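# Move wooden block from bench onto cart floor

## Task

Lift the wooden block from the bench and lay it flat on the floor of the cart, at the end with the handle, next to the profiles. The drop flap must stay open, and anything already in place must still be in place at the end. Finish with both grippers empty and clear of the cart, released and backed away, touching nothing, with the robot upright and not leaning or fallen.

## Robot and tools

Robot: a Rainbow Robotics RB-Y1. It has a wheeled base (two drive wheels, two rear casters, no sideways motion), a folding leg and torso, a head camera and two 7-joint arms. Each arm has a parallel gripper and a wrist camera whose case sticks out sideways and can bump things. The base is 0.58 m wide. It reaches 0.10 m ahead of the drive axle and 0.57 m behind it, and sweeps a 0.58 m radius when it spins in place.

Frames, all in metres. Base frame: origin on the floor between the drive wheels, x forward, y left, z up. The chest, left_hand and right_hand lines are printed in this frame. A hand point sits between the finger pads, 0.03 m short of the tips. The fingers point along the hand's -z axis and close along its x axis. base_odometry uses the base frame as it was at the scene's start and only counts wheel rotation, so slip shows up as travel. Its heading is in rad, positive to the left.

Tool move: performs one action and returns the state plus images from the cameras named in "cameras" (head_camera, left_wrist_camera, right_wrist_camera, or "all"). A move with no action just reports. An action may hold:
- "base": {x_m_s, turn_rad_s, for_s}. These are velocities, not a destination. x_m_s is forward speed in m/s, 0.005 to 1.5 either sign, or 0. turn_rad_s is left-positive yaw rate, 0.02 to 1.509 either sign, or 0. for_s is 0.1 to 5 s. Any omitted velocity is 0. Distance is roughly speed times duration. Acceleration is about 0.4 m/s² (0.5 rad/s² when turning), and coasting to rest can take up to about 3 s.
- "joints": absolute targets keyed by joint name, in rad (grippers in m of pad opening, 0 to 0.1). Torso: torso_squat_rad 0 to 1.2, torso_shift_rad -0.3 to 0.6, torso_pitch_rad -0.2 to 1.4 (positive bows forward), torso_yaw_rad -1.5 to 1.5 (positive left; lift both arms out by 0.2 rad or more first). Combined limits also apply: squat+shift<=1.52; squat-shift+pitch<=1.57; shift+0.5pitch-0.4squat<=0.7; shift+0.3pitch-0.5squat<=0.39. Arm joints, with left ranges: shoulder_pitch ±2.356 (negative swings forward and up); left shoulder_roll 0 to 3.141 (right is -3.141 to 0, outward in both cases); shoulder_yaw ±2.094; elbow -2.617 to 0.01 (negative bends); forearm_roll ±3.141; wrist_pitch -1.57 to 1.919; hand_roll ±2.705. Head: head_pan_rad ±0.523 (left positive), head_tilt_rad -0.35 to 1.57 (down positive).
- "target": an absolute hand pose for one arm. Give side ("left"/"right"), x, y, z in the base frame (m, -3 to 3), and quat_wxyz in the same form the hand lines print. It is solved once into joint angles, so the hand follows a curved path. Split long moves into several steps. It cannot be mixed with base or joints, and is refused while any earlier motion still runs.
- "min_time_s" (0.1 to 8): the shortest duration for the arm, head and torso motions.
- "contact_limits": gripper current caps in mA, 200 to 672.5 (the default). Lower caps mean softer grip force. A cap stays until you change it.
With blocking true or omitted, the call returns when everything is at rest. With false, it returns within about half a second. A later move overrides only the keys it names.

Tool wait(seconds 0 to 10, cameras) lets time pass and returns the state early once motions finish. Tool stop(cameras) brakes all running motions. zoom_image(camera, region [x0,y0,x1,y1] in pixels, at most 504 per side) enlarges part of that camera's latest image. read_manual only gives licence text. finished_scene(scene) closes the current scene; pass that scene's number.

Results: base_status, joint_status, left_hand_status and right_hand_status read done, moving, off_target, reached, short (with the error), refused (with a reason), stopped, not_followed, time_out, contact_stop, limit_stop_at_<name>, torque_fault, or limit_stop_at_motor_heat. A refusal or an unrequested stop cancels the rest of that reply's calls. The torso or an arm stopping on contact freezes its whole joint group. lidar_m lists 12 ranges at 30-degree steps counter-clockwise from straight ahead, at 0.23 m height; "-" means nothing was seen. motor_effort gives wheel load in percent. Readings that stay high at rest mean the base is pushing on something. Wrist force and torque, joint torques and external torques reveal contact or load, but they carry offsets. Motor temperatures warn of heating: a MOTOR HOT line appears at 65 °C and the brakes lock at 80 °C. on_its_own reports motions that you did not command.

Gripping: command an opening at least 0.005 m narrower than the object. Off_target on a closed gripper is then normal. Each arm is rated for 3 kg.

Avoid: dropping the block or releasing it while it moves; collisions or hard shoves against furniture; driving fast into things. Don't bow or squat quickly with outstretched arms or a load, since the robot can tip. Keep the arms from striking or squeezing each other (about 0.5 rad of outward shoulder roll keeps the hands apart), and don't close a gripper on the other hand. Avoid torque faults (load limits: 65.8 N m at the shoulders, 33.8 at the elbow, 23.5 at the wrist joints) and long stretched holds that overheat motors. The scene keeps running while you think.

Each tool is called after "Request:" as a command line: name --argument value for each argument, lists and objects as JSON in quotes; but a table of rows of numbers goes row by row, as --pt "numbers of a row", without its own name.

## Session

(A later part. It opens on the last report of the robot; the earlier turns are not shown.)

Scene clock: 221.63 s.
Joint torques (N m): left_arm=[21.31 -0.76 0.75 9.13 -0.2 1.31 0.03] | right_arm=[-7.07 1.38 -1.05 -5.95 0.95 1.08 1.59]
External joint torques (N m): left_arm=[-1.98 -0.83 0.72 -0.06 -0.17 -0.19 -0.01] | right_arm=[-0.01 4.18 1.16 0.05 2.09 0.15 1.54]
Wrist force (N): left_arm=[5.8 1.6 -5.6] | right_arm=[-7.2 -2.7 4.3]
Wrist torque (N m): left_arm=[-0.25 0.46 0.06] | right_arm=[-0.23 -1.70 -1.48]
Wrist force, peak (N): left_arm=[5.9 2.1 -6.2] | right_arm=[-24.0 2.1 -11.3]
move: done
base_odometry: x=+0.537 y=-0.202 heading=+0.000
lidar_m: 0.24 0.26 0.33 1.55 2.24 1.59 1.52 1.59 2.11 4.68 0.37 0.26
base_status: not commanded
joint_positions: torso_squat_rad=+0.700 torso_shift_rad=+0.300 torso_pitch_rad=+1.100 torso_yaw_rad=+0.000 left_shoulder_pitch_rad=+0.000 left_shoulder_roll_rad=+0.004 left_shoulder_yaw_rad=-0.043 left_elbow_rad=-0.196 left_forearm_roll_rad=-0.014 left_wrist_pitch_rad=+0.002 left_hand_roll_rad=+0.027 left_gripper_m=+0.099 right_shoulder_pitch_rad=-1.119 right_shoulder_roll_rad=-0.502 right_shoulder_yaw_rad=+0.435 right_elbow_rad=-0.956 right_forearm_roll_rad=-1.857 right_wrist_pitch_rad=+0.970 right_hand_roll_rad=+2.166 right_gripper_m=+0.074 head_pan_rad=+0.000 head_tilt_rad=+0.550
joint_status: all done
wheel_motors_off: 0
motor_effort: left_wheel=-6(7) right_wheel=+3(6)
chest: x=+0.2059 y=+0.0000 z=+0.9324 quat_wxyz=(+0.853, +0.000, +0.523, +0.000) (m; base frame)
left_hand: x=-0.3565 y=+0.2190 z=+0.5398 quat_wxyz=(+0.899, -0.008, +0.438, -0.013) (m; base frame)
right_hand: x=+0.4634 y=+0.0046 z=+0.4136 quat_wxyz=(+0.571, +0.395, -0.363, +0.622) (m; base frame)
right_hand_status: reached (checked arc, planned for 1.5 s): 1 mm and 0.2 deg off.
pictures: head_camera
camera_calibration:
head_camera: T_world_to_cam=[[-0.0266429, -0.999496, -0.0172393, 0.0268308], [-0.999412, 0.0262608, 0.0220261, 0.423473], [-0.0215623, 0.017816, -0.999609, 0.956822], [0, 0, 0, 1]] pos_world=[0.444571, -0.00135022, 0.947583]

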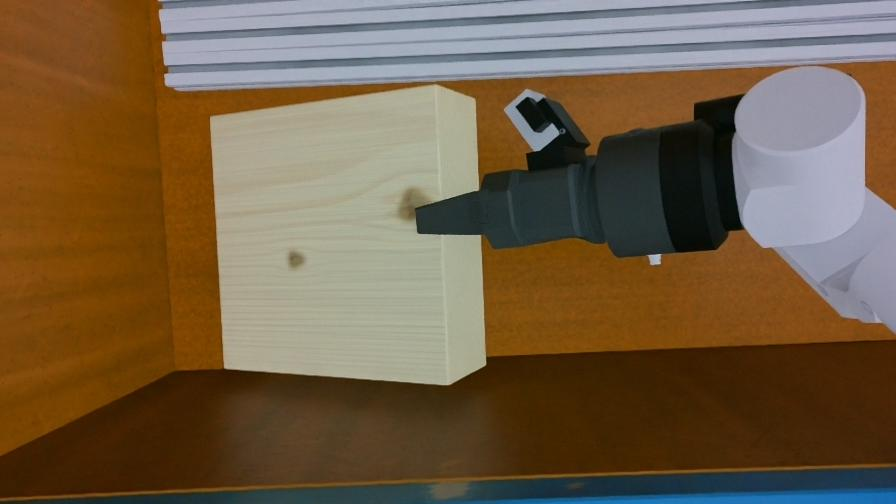

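Request:
move --target '{"side":"right","x":0.463,"y":-0.015,"z":0.388,"quat_wxyz":[0.5569,0.4264,-0.4046,0.5868]}' --min_time_s 2 --cameras '["head_camera"]'

Scene clock: 225.13 s.
Joint torques (N m): left_arm=[21.81 -0.68 0.74 9.18 -0.09 1.29 0] | right_arm=[-9.99 -0.11 -3.1 -2.72 -1.25 1.81 0.15]
External joint torques (N m): left_arm=[-1.49 -0.75 0.71 0 -0.07 -0.21 -0.05] | right_arm=[-1.55 2.39 -2.08 0.33 -0.44 0.27 0.11]
Wrist force (N): left_arm=[5.8 1.0 -5.9] | right_arm=[-5.4 2.8 -0.5]
Wrist torque (N m): left_arm=[-0.21 0.43 0.06] | right_arm=[-0.38 -0.21 -0.26]
Wrist force, peak (N): left_arm=[6.5 1.8 -6.0] | right_arm=[-24.3 3.8 -10.0]
move: short
base_odometry: x=+0.537 y=-0.202 heading=+0.000
lidar_m: 0.25 0.25 0.34 1.54 2.22 1.60 1.51 1.58 2.12 4.67 0.37 0.25
base_status: not commanded
joint_positions: torso_squat_rad=+0.700 torso_shift_rad=+0.300 torso_pitch_rad=+1.100 torso_yaw_rad=+0.000 left_shoulder_pitch_rad=+0.000 left_shoulder_roll_rad=+0.004 left_shoulder_yaw_rad=-0.043 left_elbow_rad=-0.196 left_forearm_roll_rad=-0.014 left_wrist_pitch_rad=+0.002 left_hand_roll_rad=+0.027 left_gripper_m=+0.099 right_shoulder_pitch_rad=-1.345 right_shoulder_roll_rad=-0.373 right_shoulder_yaw_rad=+0.315 right_elbow_rad=-0.267 right_forearm_roll_rad=-2.027 right_wrist_pitch_rad=+1.207 right_hand_roll_rad=+2.632 right_gripper_m=+0.030 head_pan_rad=+0.000 head_tilt_rad=+0.550
joint_status: all done
wheel_motors_off: 0
on_its_own: right_gripper_m moved -0.044 to your old target +0.030
motor_effort: left_wheel=-4(6) right_wheel=+3(7)
chest: x=+0.2060 y=+0.0001 z=+0.9323 quat_wxyz=(+0.852, +0.000, +0.523, +0.000) (m; base frame)
left_hand: x=-0.3566 y=+0.2190 z=+0.5399 quat_wxyz=(+0.899, -0.009, +0.438, -0.012) (m; base frame)
right_hand: x=+0.4625 y=-0.0152 z=+0.3882 quat_wxyz=(+0.569, +0.409, -0.397, +0.593) (m; base frame)
right_hand_status: short (checked arc, as near as the solve gets, planned for 2.0 s): 1 mm and 2.7 deg off. The place is met; only the turn is off.
pictures: head_camera
camera_calibration:
head_camera: T_world_to_cam=[[-0.0264485, -0.999503, -0.0171359, 0.0267452], [-0.999409, 0.0260617, 0.0224166, 0.423205], [-0.0219588, 0.0177186, -0.999602, 0.956793], [0, 0, 0, 1]] pos_world=[0.444672, -0.00125057, 0.947384]

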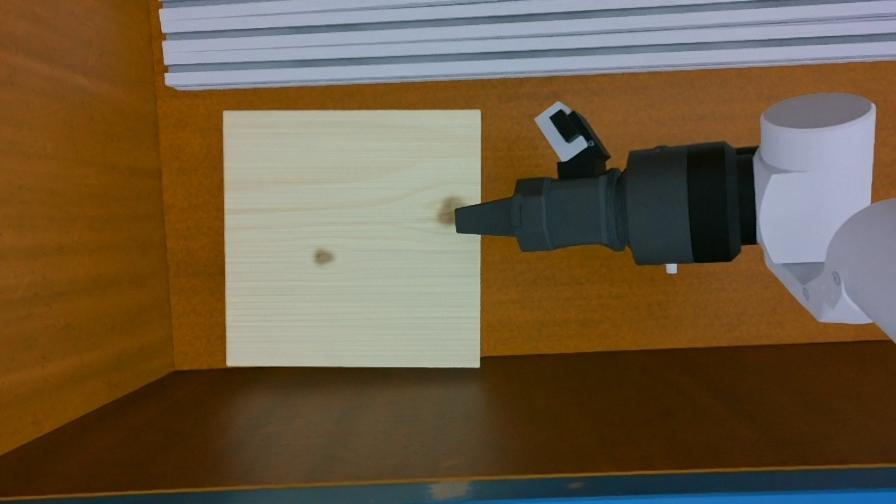

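Request:
move --target '{"side":"right","x":0.463,"y":-0.04,"z":0.45,"quat_wxyz":[0.5698,0.3961,-0.3630,0.6218]}' --min_time_s 1.5 --cameras '["head_camera","right_wrist_camera"]'

Request:
move --target '{"side":"right","x":0.48,"y":-0.03,"z":0.56,"quat_wxyz":[0.6272,0.3265,-0.3265,0.6272]}' --min_time_s 1.5

Request:
move --target '{"side":"right","x":0.51,"y":-0.02,"z":0.68,"quat_wxyz":[0.5964,0.3799,-0.3799,0.5964]}' --min_time_s 1.5

Request:
move --target '{"side":"right","x":0.6,"y":-0.02,"z":0.81,"quat_wxyz":[0.561,0.4305,-0.4305,0.561]}' --min_time_s 1.5 --cameras '["head_camera","right_wrist_camera"]'

Scene clock: 230.13 s.
Joint torques (N m): left_arm=[21.62 -0.65 0.65 8.95 -0.14 1.43 0.06] | right_arm=[-5.06 -5.99 -2.05 -7.22 -1.31 0.83 0.03]
External joint torques (N m): left_arm=[-1.68 -0.72 0.62 -0.23 -0.12 -0.07 0.02] | right_arm=[0.4 -0.61 1.2 -0.79 -0.05 0.09 -0.01]
Wrist force (N): left_arm=[5.6 0.9 -5.6] | right_arm=[-5.0 2.5 -0.7]
Wrist torque (N m): left_arm=[-0.23 0.44 0.06] | right_arm=[-0.36 -0.16 -0.05]
Wrist force, peak (N): left_arm=[6.5 1.8 -6.0] | right_arm=[-6.0 3.1 -0.9]
move: done
base_odometry: x=+0.537 y=-0.202 heading=+0.000
lidar_m: 0.25 0.25 0.34 1.54 2.24 1.60 1.52 1.58 2.11 4.68 0.38 0.26
base_status: not commanded
joint_positions: torso_squat_rad=+0.700 torso_shift_rad=+0.300 torso_pitch_rad=+1.100 torso_yaw_rad=+0.000 left_shoulder_pitch_rad=+0.000 left_shoulder_roll_rad=+0.004 left_shoulder_yaw_rad=-0.043 left_elbow_rad=-0.196 left_forearm_roll_rad=-0.014 left_wrist_pitch_rad=+0.002 left_hand_roll_rad=+0.027 left_gripper_m=+0.099 right_shoulder_pitch_rad=-0.983 right_shoulder_roll_rad=-0.655 right_shoulder_yaw_rad=+0.381 right_elbow_rad=-1.241 right_forearm_roll_rad=-1.852 right_wrist_pitch_rad=+1.003 right_hand_roll_rad=+2.031 right_gripper_m=+0.030 head_pan_rad=+0.000 head_tilt_rad=+0.550
joint_status: all done
wheel_motors_off: 0
motor_effort: left_wheel=-3(5) right_wheel=+4(6)
chest: x=+0.2060 y=+0.0001 z=+0.9323 quat_wxyz=(+0.852, +0.000, +0.523, +0.000) (m; base frame)
left_hand: x=-0.3566 y=+0.2190 z=+0.5399 quat_wxyz=(+0.899, -0.009, +0.438, -0.012) (m; base frame)
right_hand: x=+0.4632 y=-0.0399 z=+0.4501 quat_wxyz=(+0.569, +0.397, -0.364, +0.621) (m; base frame)
right_hand_status: reached (checked arc, planned for 1.5 s): 0 mm and 0.1 deg off.
pictures: head_camera, right_wrist_camera
camera_calibration:
head_camera: T_world_to_cam=[[-0.0264522, -0.999501, -0.0172357, 0.0268412], [-0.999409, 0.0260631, 0.0224192, 0.423202], [-0.0219588, 0.0178185, -0.9996, 0.956792], [0, 0, 0, 1]] pos_world=[0.444672, -0.00125082, 0.947384]
right_wrist_camera: T_world_to_cam=[[0.0639291, -0.39227, -0.917626, 0.366533], [-0.816904, -0.54873, 0.177661, 0.303508], [-0.57322, 0.738255, -0.355527, 0.527228], [0, 0, 0, 1]] pos_world=[0.526722, -0.078905, 0.469862]

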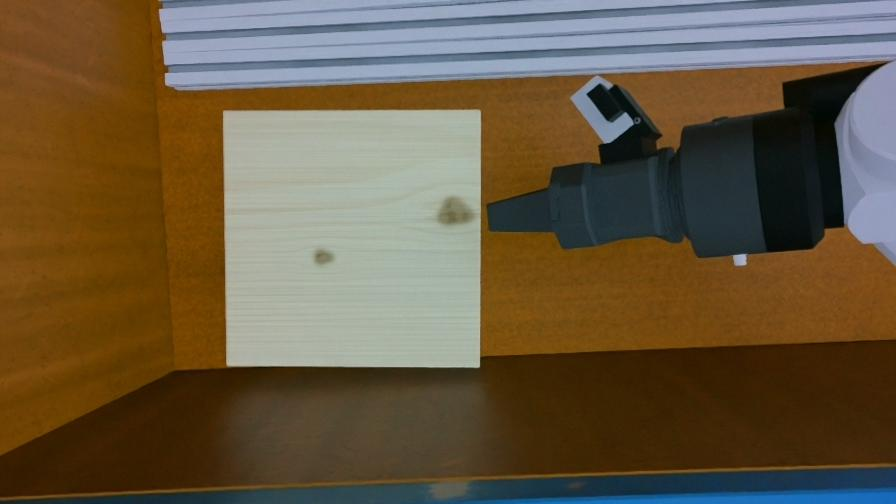

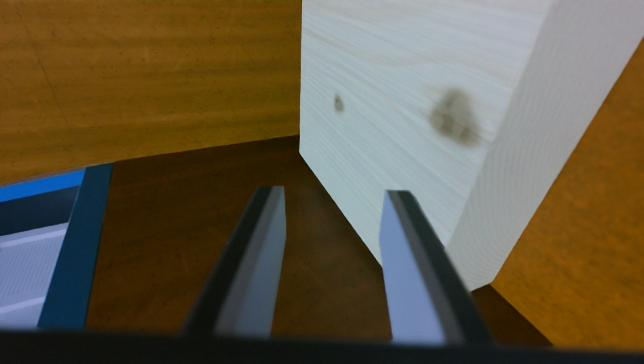

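Scene clock: 231.97 s.
Joint torques (N m): left_arm=[21.44 -1.13 0.88 9.12 -0.1 1.37 0.04] | right_arm=[-4.19 -7.93 -4.04 -8.72 -0.92 -0.69 0.12]
External joint torques (N m): left_arm=[-1.86 -1.2 0.85 -0.07 -0.08 -0.13 0] | right_arm=[1.35 -1.21 1.21 -0.8 -0.07 0.01 0.07]
Wrist force (N): left_arm=[5.6 1.1 -6.0] | right_arm=[-4.5 2.6 -1.8]
Wrist torque (N m): left_arm=[-0.22 0.48 0.08] | right_arm=[-0.34 -0.17 -0.06]
Wrist force, peak (N): left_arm=[6.0 1.3 -6.5] | right_arm=[-5.5 2.8 -1.8]
move: done
base_odometry: x=+0.537 y=-0.202 heading=+0.000
lidar_m: 0.24 0.25 0.36 1.54 2.24 1.59 1.52 1.59 2.11 4.67 0.37 0.25
base_status: not commanded
joint_positions: torso_squat_rad=+0.700 torso_shift_rad=+0.300 torso_pitch_rad=+1.100 torso_yaw_rad=+0.000 left_shoulder_pitch_rad=+0.000 left_shoulder_roll_rad=+0.004 left_shoulder_yaw_rad=-0.043 left_elbow_rad=-0.196 left_forearm_roll_rad=-0.014 left_wrist_pitch_rad=+0.002 left_hand_roll_rad=+0.027 left_gripper_m=+0.099 right_shoulder_pitch_rad=-0.888 right_shoulder_roll_rad=-0.941 right_shoulder_yaw_rad=+0.418 right_elbow_rad=-1.976 right_forearm_roll_rad=-1.423 right_wrist_pitch_rad=+0.782 right_hand_roll_rad=+1.160 right_gripper_m=+0.030 head_pan_rad=+0.000 head_tilt_rad=+0.550
joint_status: all done
wheel_motors_off: 0
motor_effort: left_wheel=-4(5) right_wheel=+4(5)
chest: x=+0.2060 y=+0.0001 z=+0.9323 quat_wxyz=(+0.852, +0.000, +0.523, +0.000) (m; base frame)
left_hand: x=-0.3566 y=+0.2190 z=+0.5399 quat_wxyz=(+0.899, -0.009, +0.438, -0.012) (m; base frame)
right_hand: x=+0.4810 y=-0.0303 z=+0.5605 quat_wxyz=(+0.624, +0.330, -0.332, +0.626) (m; base frame)
right_hand_status: reached (checked arc, planned for 1.5 s): 1 mm and 0.9 deg off.
pictures: none

Scene clock: 233.80 s.
Joint torques (N m): left_arm=[21.29 -1.01 0.78 9.17 -0.15 1.38 0] | right_arm=[-8.39 -9.64 -8.02 -8.4 -1.17 -0.75 -0.2]
External joint torques (N m): left_arm=[-2.01 -1.08 0.75 -0.01 -0.13 -0.13 -0.04] | right_arm=[-1.3 -1.69 -1.43 -1.22 -0.26 0.22 -0.25]
Wrist force (N): left_arm=[6.1 1.3 -5.7] | right_arm=[-5.2 3.1 -0.8]
Wrist torque (N m): left_arm=[-0.28 0.52 0.05] | right_arm=[-0.40 -0.20 -0.05]
Wrist force, peak (N): left_arm=[6.5 1.1 -6.3] | right_arm=[-5.8 3.0 -1.3]
move: done
base_odometry: x=+0.537 y=-0.202 heading=+0.000
lidar_m: 0.24 0.25 0.35 1.54 2.24 1.59 1.52 1.58 2.13 4.67 0.37 0.26
base_status: not commanded
joint_positions: torso_squat_rad=+0.700 torso_shift_rad=+0.300 torso_pitch_rad=+1.100 torso_yaw_rad=+0.000 left_shoulder_pitch_rad=+0.000 left_shoulder_roll_rad=+0.004 left_shoulder_yaw_rad=-0.043 left_elbow_rad=-0.196 left_forearm_roll_rad=-0.014 left_wrist_pitch_rad=+0.002 left_hand_roll_rad=+0.027 left_gripper_m=+0.099 right_shoulder_pitch_rad=-0.950 right_shoulder_roll_rad=-1.049 right_shoulder_yaw_rad=+0.257 right_elbow_rad=-2.180 right_forearm_roll_rad=-1.622 right_wrist_pitch_rad=+0.834 right_hand_roll_rad=+1.004 right_gripper_m=+0.030 head_pan_rad=+0.000 head_tilt_rad=+0.550
joint_status: all done
wheel_motors_off: 0
motor_effort: left_wheel=-3(4) right_wheel=+4(6)
chest: x=+0.2060 y=+0.0001 z=+0.9323 quat_wxyz=(+0.852, +0.000, +0.523, +0.000) (m; base frame)
left_hand: x=-0.3566 y=+0.2190 z=+0.5399 quat_wxyz=(+0.899, -0.009, +0.438, -0.012) (m; base frame)
right_hand: x=+0.5097 y=-0.0197 z=+0.6797 quat_wxyz=(+0.596, +0.381, -0.380, +0.596) (m; base frame)
right_hand_status: reached (checked arc, planned for 1.5 s): 1 mm and 0.1 deg off.
pictures: none

Scene clock: 235.63 s.
Joint torques (N m): left_arm=[21.31 -1.05 0.89 9.15 -0.12 1.34 0.02] | right_arm=[-13.54 -11.55 -9.21 -5.24 -1.49 -1.02 -0.21]
External joint torques (N m): left_arm=[-1.99 -1.12 0.87 -0.03 -0.1 -0.16 -0.02] | right_arm=[-1.34 -1.66 -0.89 0.05 -0.4 0.11 -0.26]
Wrist force (N): left_arm=[5.9 0.7 -6.2] | right_arm=[-5.6 2.9 -0.2]
Wrist torque (N m): left_arm=[-0.20 0.45 0.07] | right_arm=[-0.40 -0.23 -0.09]
Wrist force, peak (N): left_arm=[6.5 0.4 -6.3] | right_arm=[-6.3 2.7 -0.2]
move: done
base_odometry: x=+0.537 y=-0.202 heading=+0.000
lidar_m: 0.24 0.26 0.35 1.54 2.25 1.60 1.51 1.57 2.11 4.68 0.38 0.24
base_status: not commanded
joint_positions: torso_squat_rad=+0.700 torso_shift_rad=+0.300 torso_pitch_rad=+1.100 torso_yaw_rad=+0.000 left_shoulder_pitch_rad=+0.000 left_shoulder_roll_rad=+0.004 left_shoulder_yaw_rad=-0.043 left_elbow_rad=-0.196 left_forearm_roll_rad=-0.014 left_wrist_pitch_rad=+0.002 left_hand_roll_rad=+0.027 left_gripper_m=+0.099 right_shoulder_pitch_rad=-1.306 right_shoulder_roll_rad=-1.079 right_shoulder_yaw_rad=+0.127 right_elbow_rad=-2.009 right_forearm_roll_rad=-1.942 right_wrist_pitch_rad=+0.983 right_hand_roll_rad=+0.931 right_gripper_m=+0.030 head_pan_rad=+0.000 head_tilt_rad=+0.550
joint_status: all done
wheel_motors_off: 0
motor_effort: left_wheel=-3(4) right_wheel=+3(6)
chest: x=+0.2060 y=+0.0001 z=+0.9323 quat_wxyz=(+0.852, +0.000, +0.523, +0.000) (m; base frame)
left_hand: x=-0.3566 y=+0.2190 z=+0.5399 quat_wxyz=(+0.899, -0.009, +0.438, -0.012) (m; base frame)
right_hand: x=+0.5998 y=-0.0199 z=+0.8099 quat_wxyz=(+0.561, +0.431, -0.430, +0.561) (m; base frame)
right_hand_status: reached (checked arc, planned for 1.5 s): 0 mm and 0.0 deg off.
pictures: head_camera, right_wrist_camera
camera_calibration:
head_camera: T_world_to_cam=[[-0.0264522, -0.999501, -0.0172357, 0.0268412], [-0.999409, 0.0260631, 0.0224192, 0.423202], [-0.0219588, 0.0178185, -0.9996, 0.956792], [0, 0, 0, 1]] pos_world=[0.444672, -0.00125082, 0.947384]
right_wrist_camera: T_world_to_cam=[[0.028598, -0.233012, -0.972053, 0.764242], [-0.861247, -0.499348, 0.0943613, 0.457254], [-0.507381, 0.83448, -0.214961, 0.5672], [0, 0, 0, 1]] pos_world=[0.659739, -0.0669104, 0.821663]

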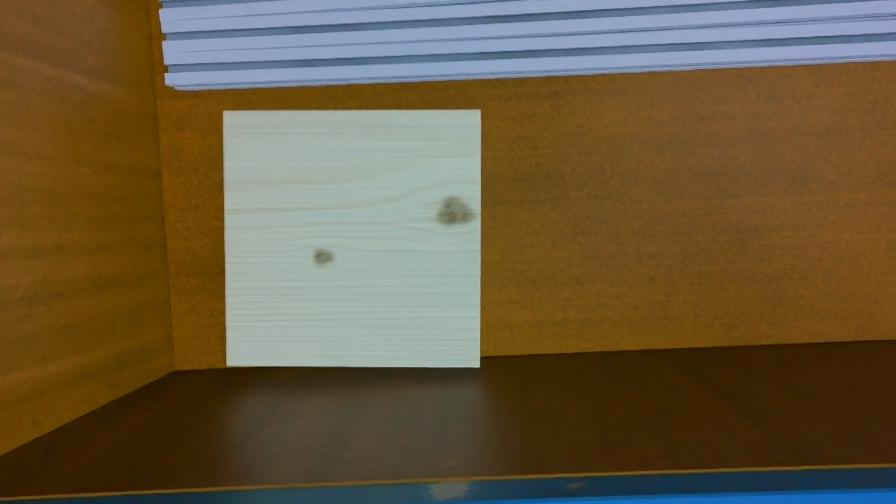

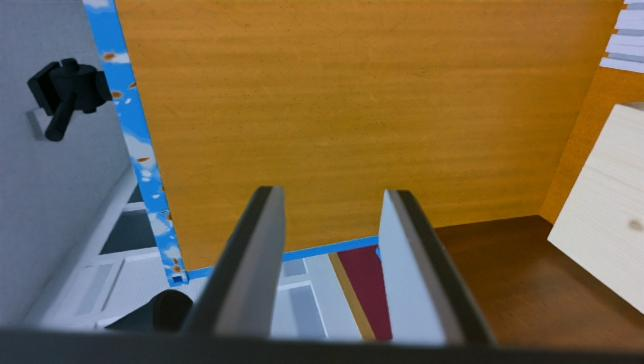

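Request:
move --base '{"x_m_s":-0.25,"for_s":2.2}'

Request:
move --joints '{"torso_pitch_rad":0.0,"torso_shift_rad":0.0,"head_tilt_rad":0.7}' --cameras '["head_camera"]'

Scene clock: 240.13 s.
Joint torques (N m): left_arm=[21.14 -0.77 0.67 9.18 -0.05 1.41 0.02] | right_arm=[-13.18 -11.19 -9.37 -5.54 -1.42 -1.05 -0.19]
External joint torques (N m): left_arm=[-2.16 -0.84 0.65 -0.01 -0.03 -0.09 -0.02] | right_arm=[-0.97 -1.3 -1.04 -0.25 -0.33 0.08 -0.24]
Wrist force (N): left_arm=[5.2 1.0 -6.3] | right_arm=[-5.5 2.6 -0.2]
Wrist torque (N m): left_arm=[-0.22 0.41 0.06] | right_arm=[-0.38 -0.20 -0.06]
Wrist force, peak (N): left_arm=[6.7 1.4 -5.9] | right_arm=[-6.3 3.3 0.3]
move: done
base_odometry: x=-0.013 y=-0.202 heading=-0.002
lidar_m: 0.80 0.82 1.76 4.38 1.43 1.01 0.98 1.01 1.36 3.39 1.18 0.84
base_status: done (sent for 2.2 of 2.2 s)
joint_positions: torso_squat_rad=+0.700 torso_shift_rad=+0.300 torso_pitch_rad=+1.100 torso_yaw_rad=+0.000 left_shoulder_pitch_rad=+0.000 left_shoulder_roll_rad=+0.004 left_shoulder_yaw_rad=-0.043 left_elbow_rad=-0.196 left_forearm_roll_rad=-0.014 left_wrist_pitch_rad=+0.002 left_hand_roll_rad=+0.027 left_gripper_m=+0.099 right_shoulder_pitch_rad=-1.306 right_shoulder_roll_rad=-1.079 right_shoulder_yaw_rad=+0.126 right_elbow_rad=-2.009 right_forearm_roll_rad=-1.942 right_wrist_pitch_rad=+0.983 right_hand_roll_rad=+0.931 right_gripper_m=+0.030 head_pan_rad=+0.000 head_tilt_rad=+0.550
joint_status: not commanded
wheel_motors_off: 0
motor_effort: left_wheel=-13(28) right_wheel=+15(31)
chest: x=+0.2060 y=+0.0001 z=+0.9323 quat_wxyz=(+0.853, +0.000, +0.523, +0.000) (m; base frame)
left_hand: x=-0.3566 y=+0.2190 z=+0.5399 quat_wxyz=(+0.899, -0.009, +0.438, -0.012) (m; base frame)
right_hand: x=+0.5998 y=-0.0199 z=+0.8100 quat_wxyz=(+0.561, +0.431, -0.430, +0.561) (m; base frame)
pictures: none

Scene clock: 244.63 s.
Joint torques (N m): left_arm=[-2.53 -0.75 0.71 -0.92 -0.05 -0.72 0.02] | right_arm=[-15.17 -7.62 -7.55 3.19 0.21 -1.95 -0.25]
External joint torques (N m): left_arm=[-0.2 -0.89 0.7 0.01 -0.05 -0.23 0.03] | right_arm=[-0.9 -1.19 -0.84 0.09 -0.2 -0.06 -0.26]
Wrist force (N): left_arm=[-0.7 1.2 -7.2] | right_arm=[-2.7 8.0 0.3]
Wrist torque (N m): left_arm=[-0.35 0.11 0.10] | right_arm=[-0.62 -0.08 -0.05]
Wrist force, peak (N): left_arm=[5.3 1.8 -7.3] | right_arm=[-2.2 8.7 0.8]
move: done
base_odometry: x=-0.013 y=-0.202 heading=-0.002
lidar_m: 0.80 0.84 1.77 4.40 1.43 1.01 0.96 1.02 1.34 3.36 1.17 0.85
base_status: not commanded
joint_positions: torso_squat_rad=+0.700 torso_shift_rad=+0.000 torso_pitch_rad=+0.000 torso_yaw_rad=+0.000 left_shoulder_pitch_rad=+0.000 left_shoulder_roll_rad=+0.004 left_shoulder_yaw_rad=-0.043 left_elbow_rad=-0.196 left_forearm_roll_rad=-0.014 left_wrist_pitch_rad=+0.002 left_hand_roll_rad=+0.027 left_gripper_m=+0.099 right_shoulder_pitch_rad=-1.306 right_shoulder_roll_rad=-1.079 right_shoulder_yaw_rad=+0.126 right_elbow_rad=-2.009 right_forearm_roll_rad=-1.942 right_wrist_pitch_rad=+0.983 right_hand_roll_rad=+0.931 right_gripper_m=+0.030 head_pan_rad=+0.000 head_tilt_rad=+0.700
joint_status: all done
wheel_motors_off: 0
motor_effort: left_wheel=-14(16) right_wheel=+16(19)
chest: x=-0.2280 y=+0.0001 z=+1.1253 quat_wxyz=(+1.000, +0.000, +0.000, +0.000) (m; base frame)
left_hand: x=-0.1332 y=+0.2190 z=+0.4459 quat_wxyz=(+0.995, -0.001, -0.097, -0.015) (m; base frame)
right_hand: x=+0.0596 y=-0.0199 z=+1.4209 quat_wxyz=(+0.253, +0.074, -0.660, +0.703) (m; base frame)
pictures: head_camera
camera_calibration:
head_camera: T_world_to_cam=[[-0.00130067, -0.999504, -0.0314614, 0.0405427], [-0.599448, 0.0259614, -0.799993, 0.988429], [0.800413, 0.0178189, -0.599184, 0.904245], [0, 0, 0, 1]] pos_world=[-0.131205, -0.00125112, 1.33382]

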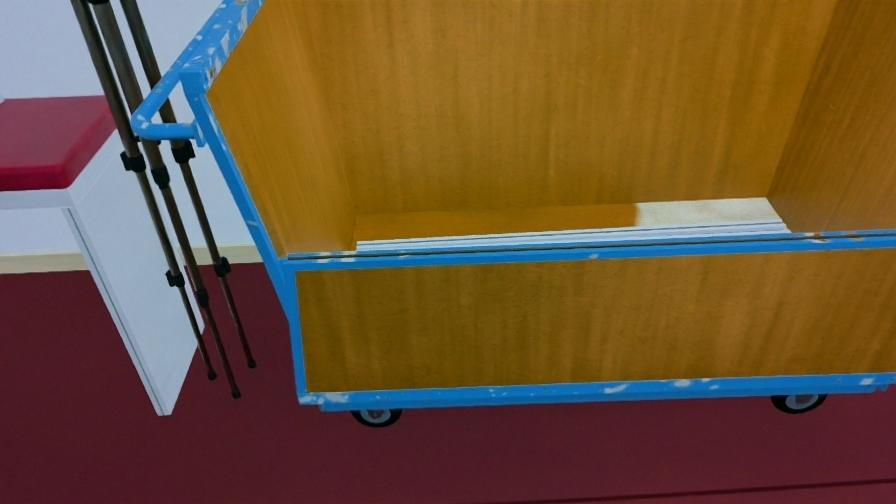

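Request:
finished_scene --scene 2

The scene is finished: the task was done.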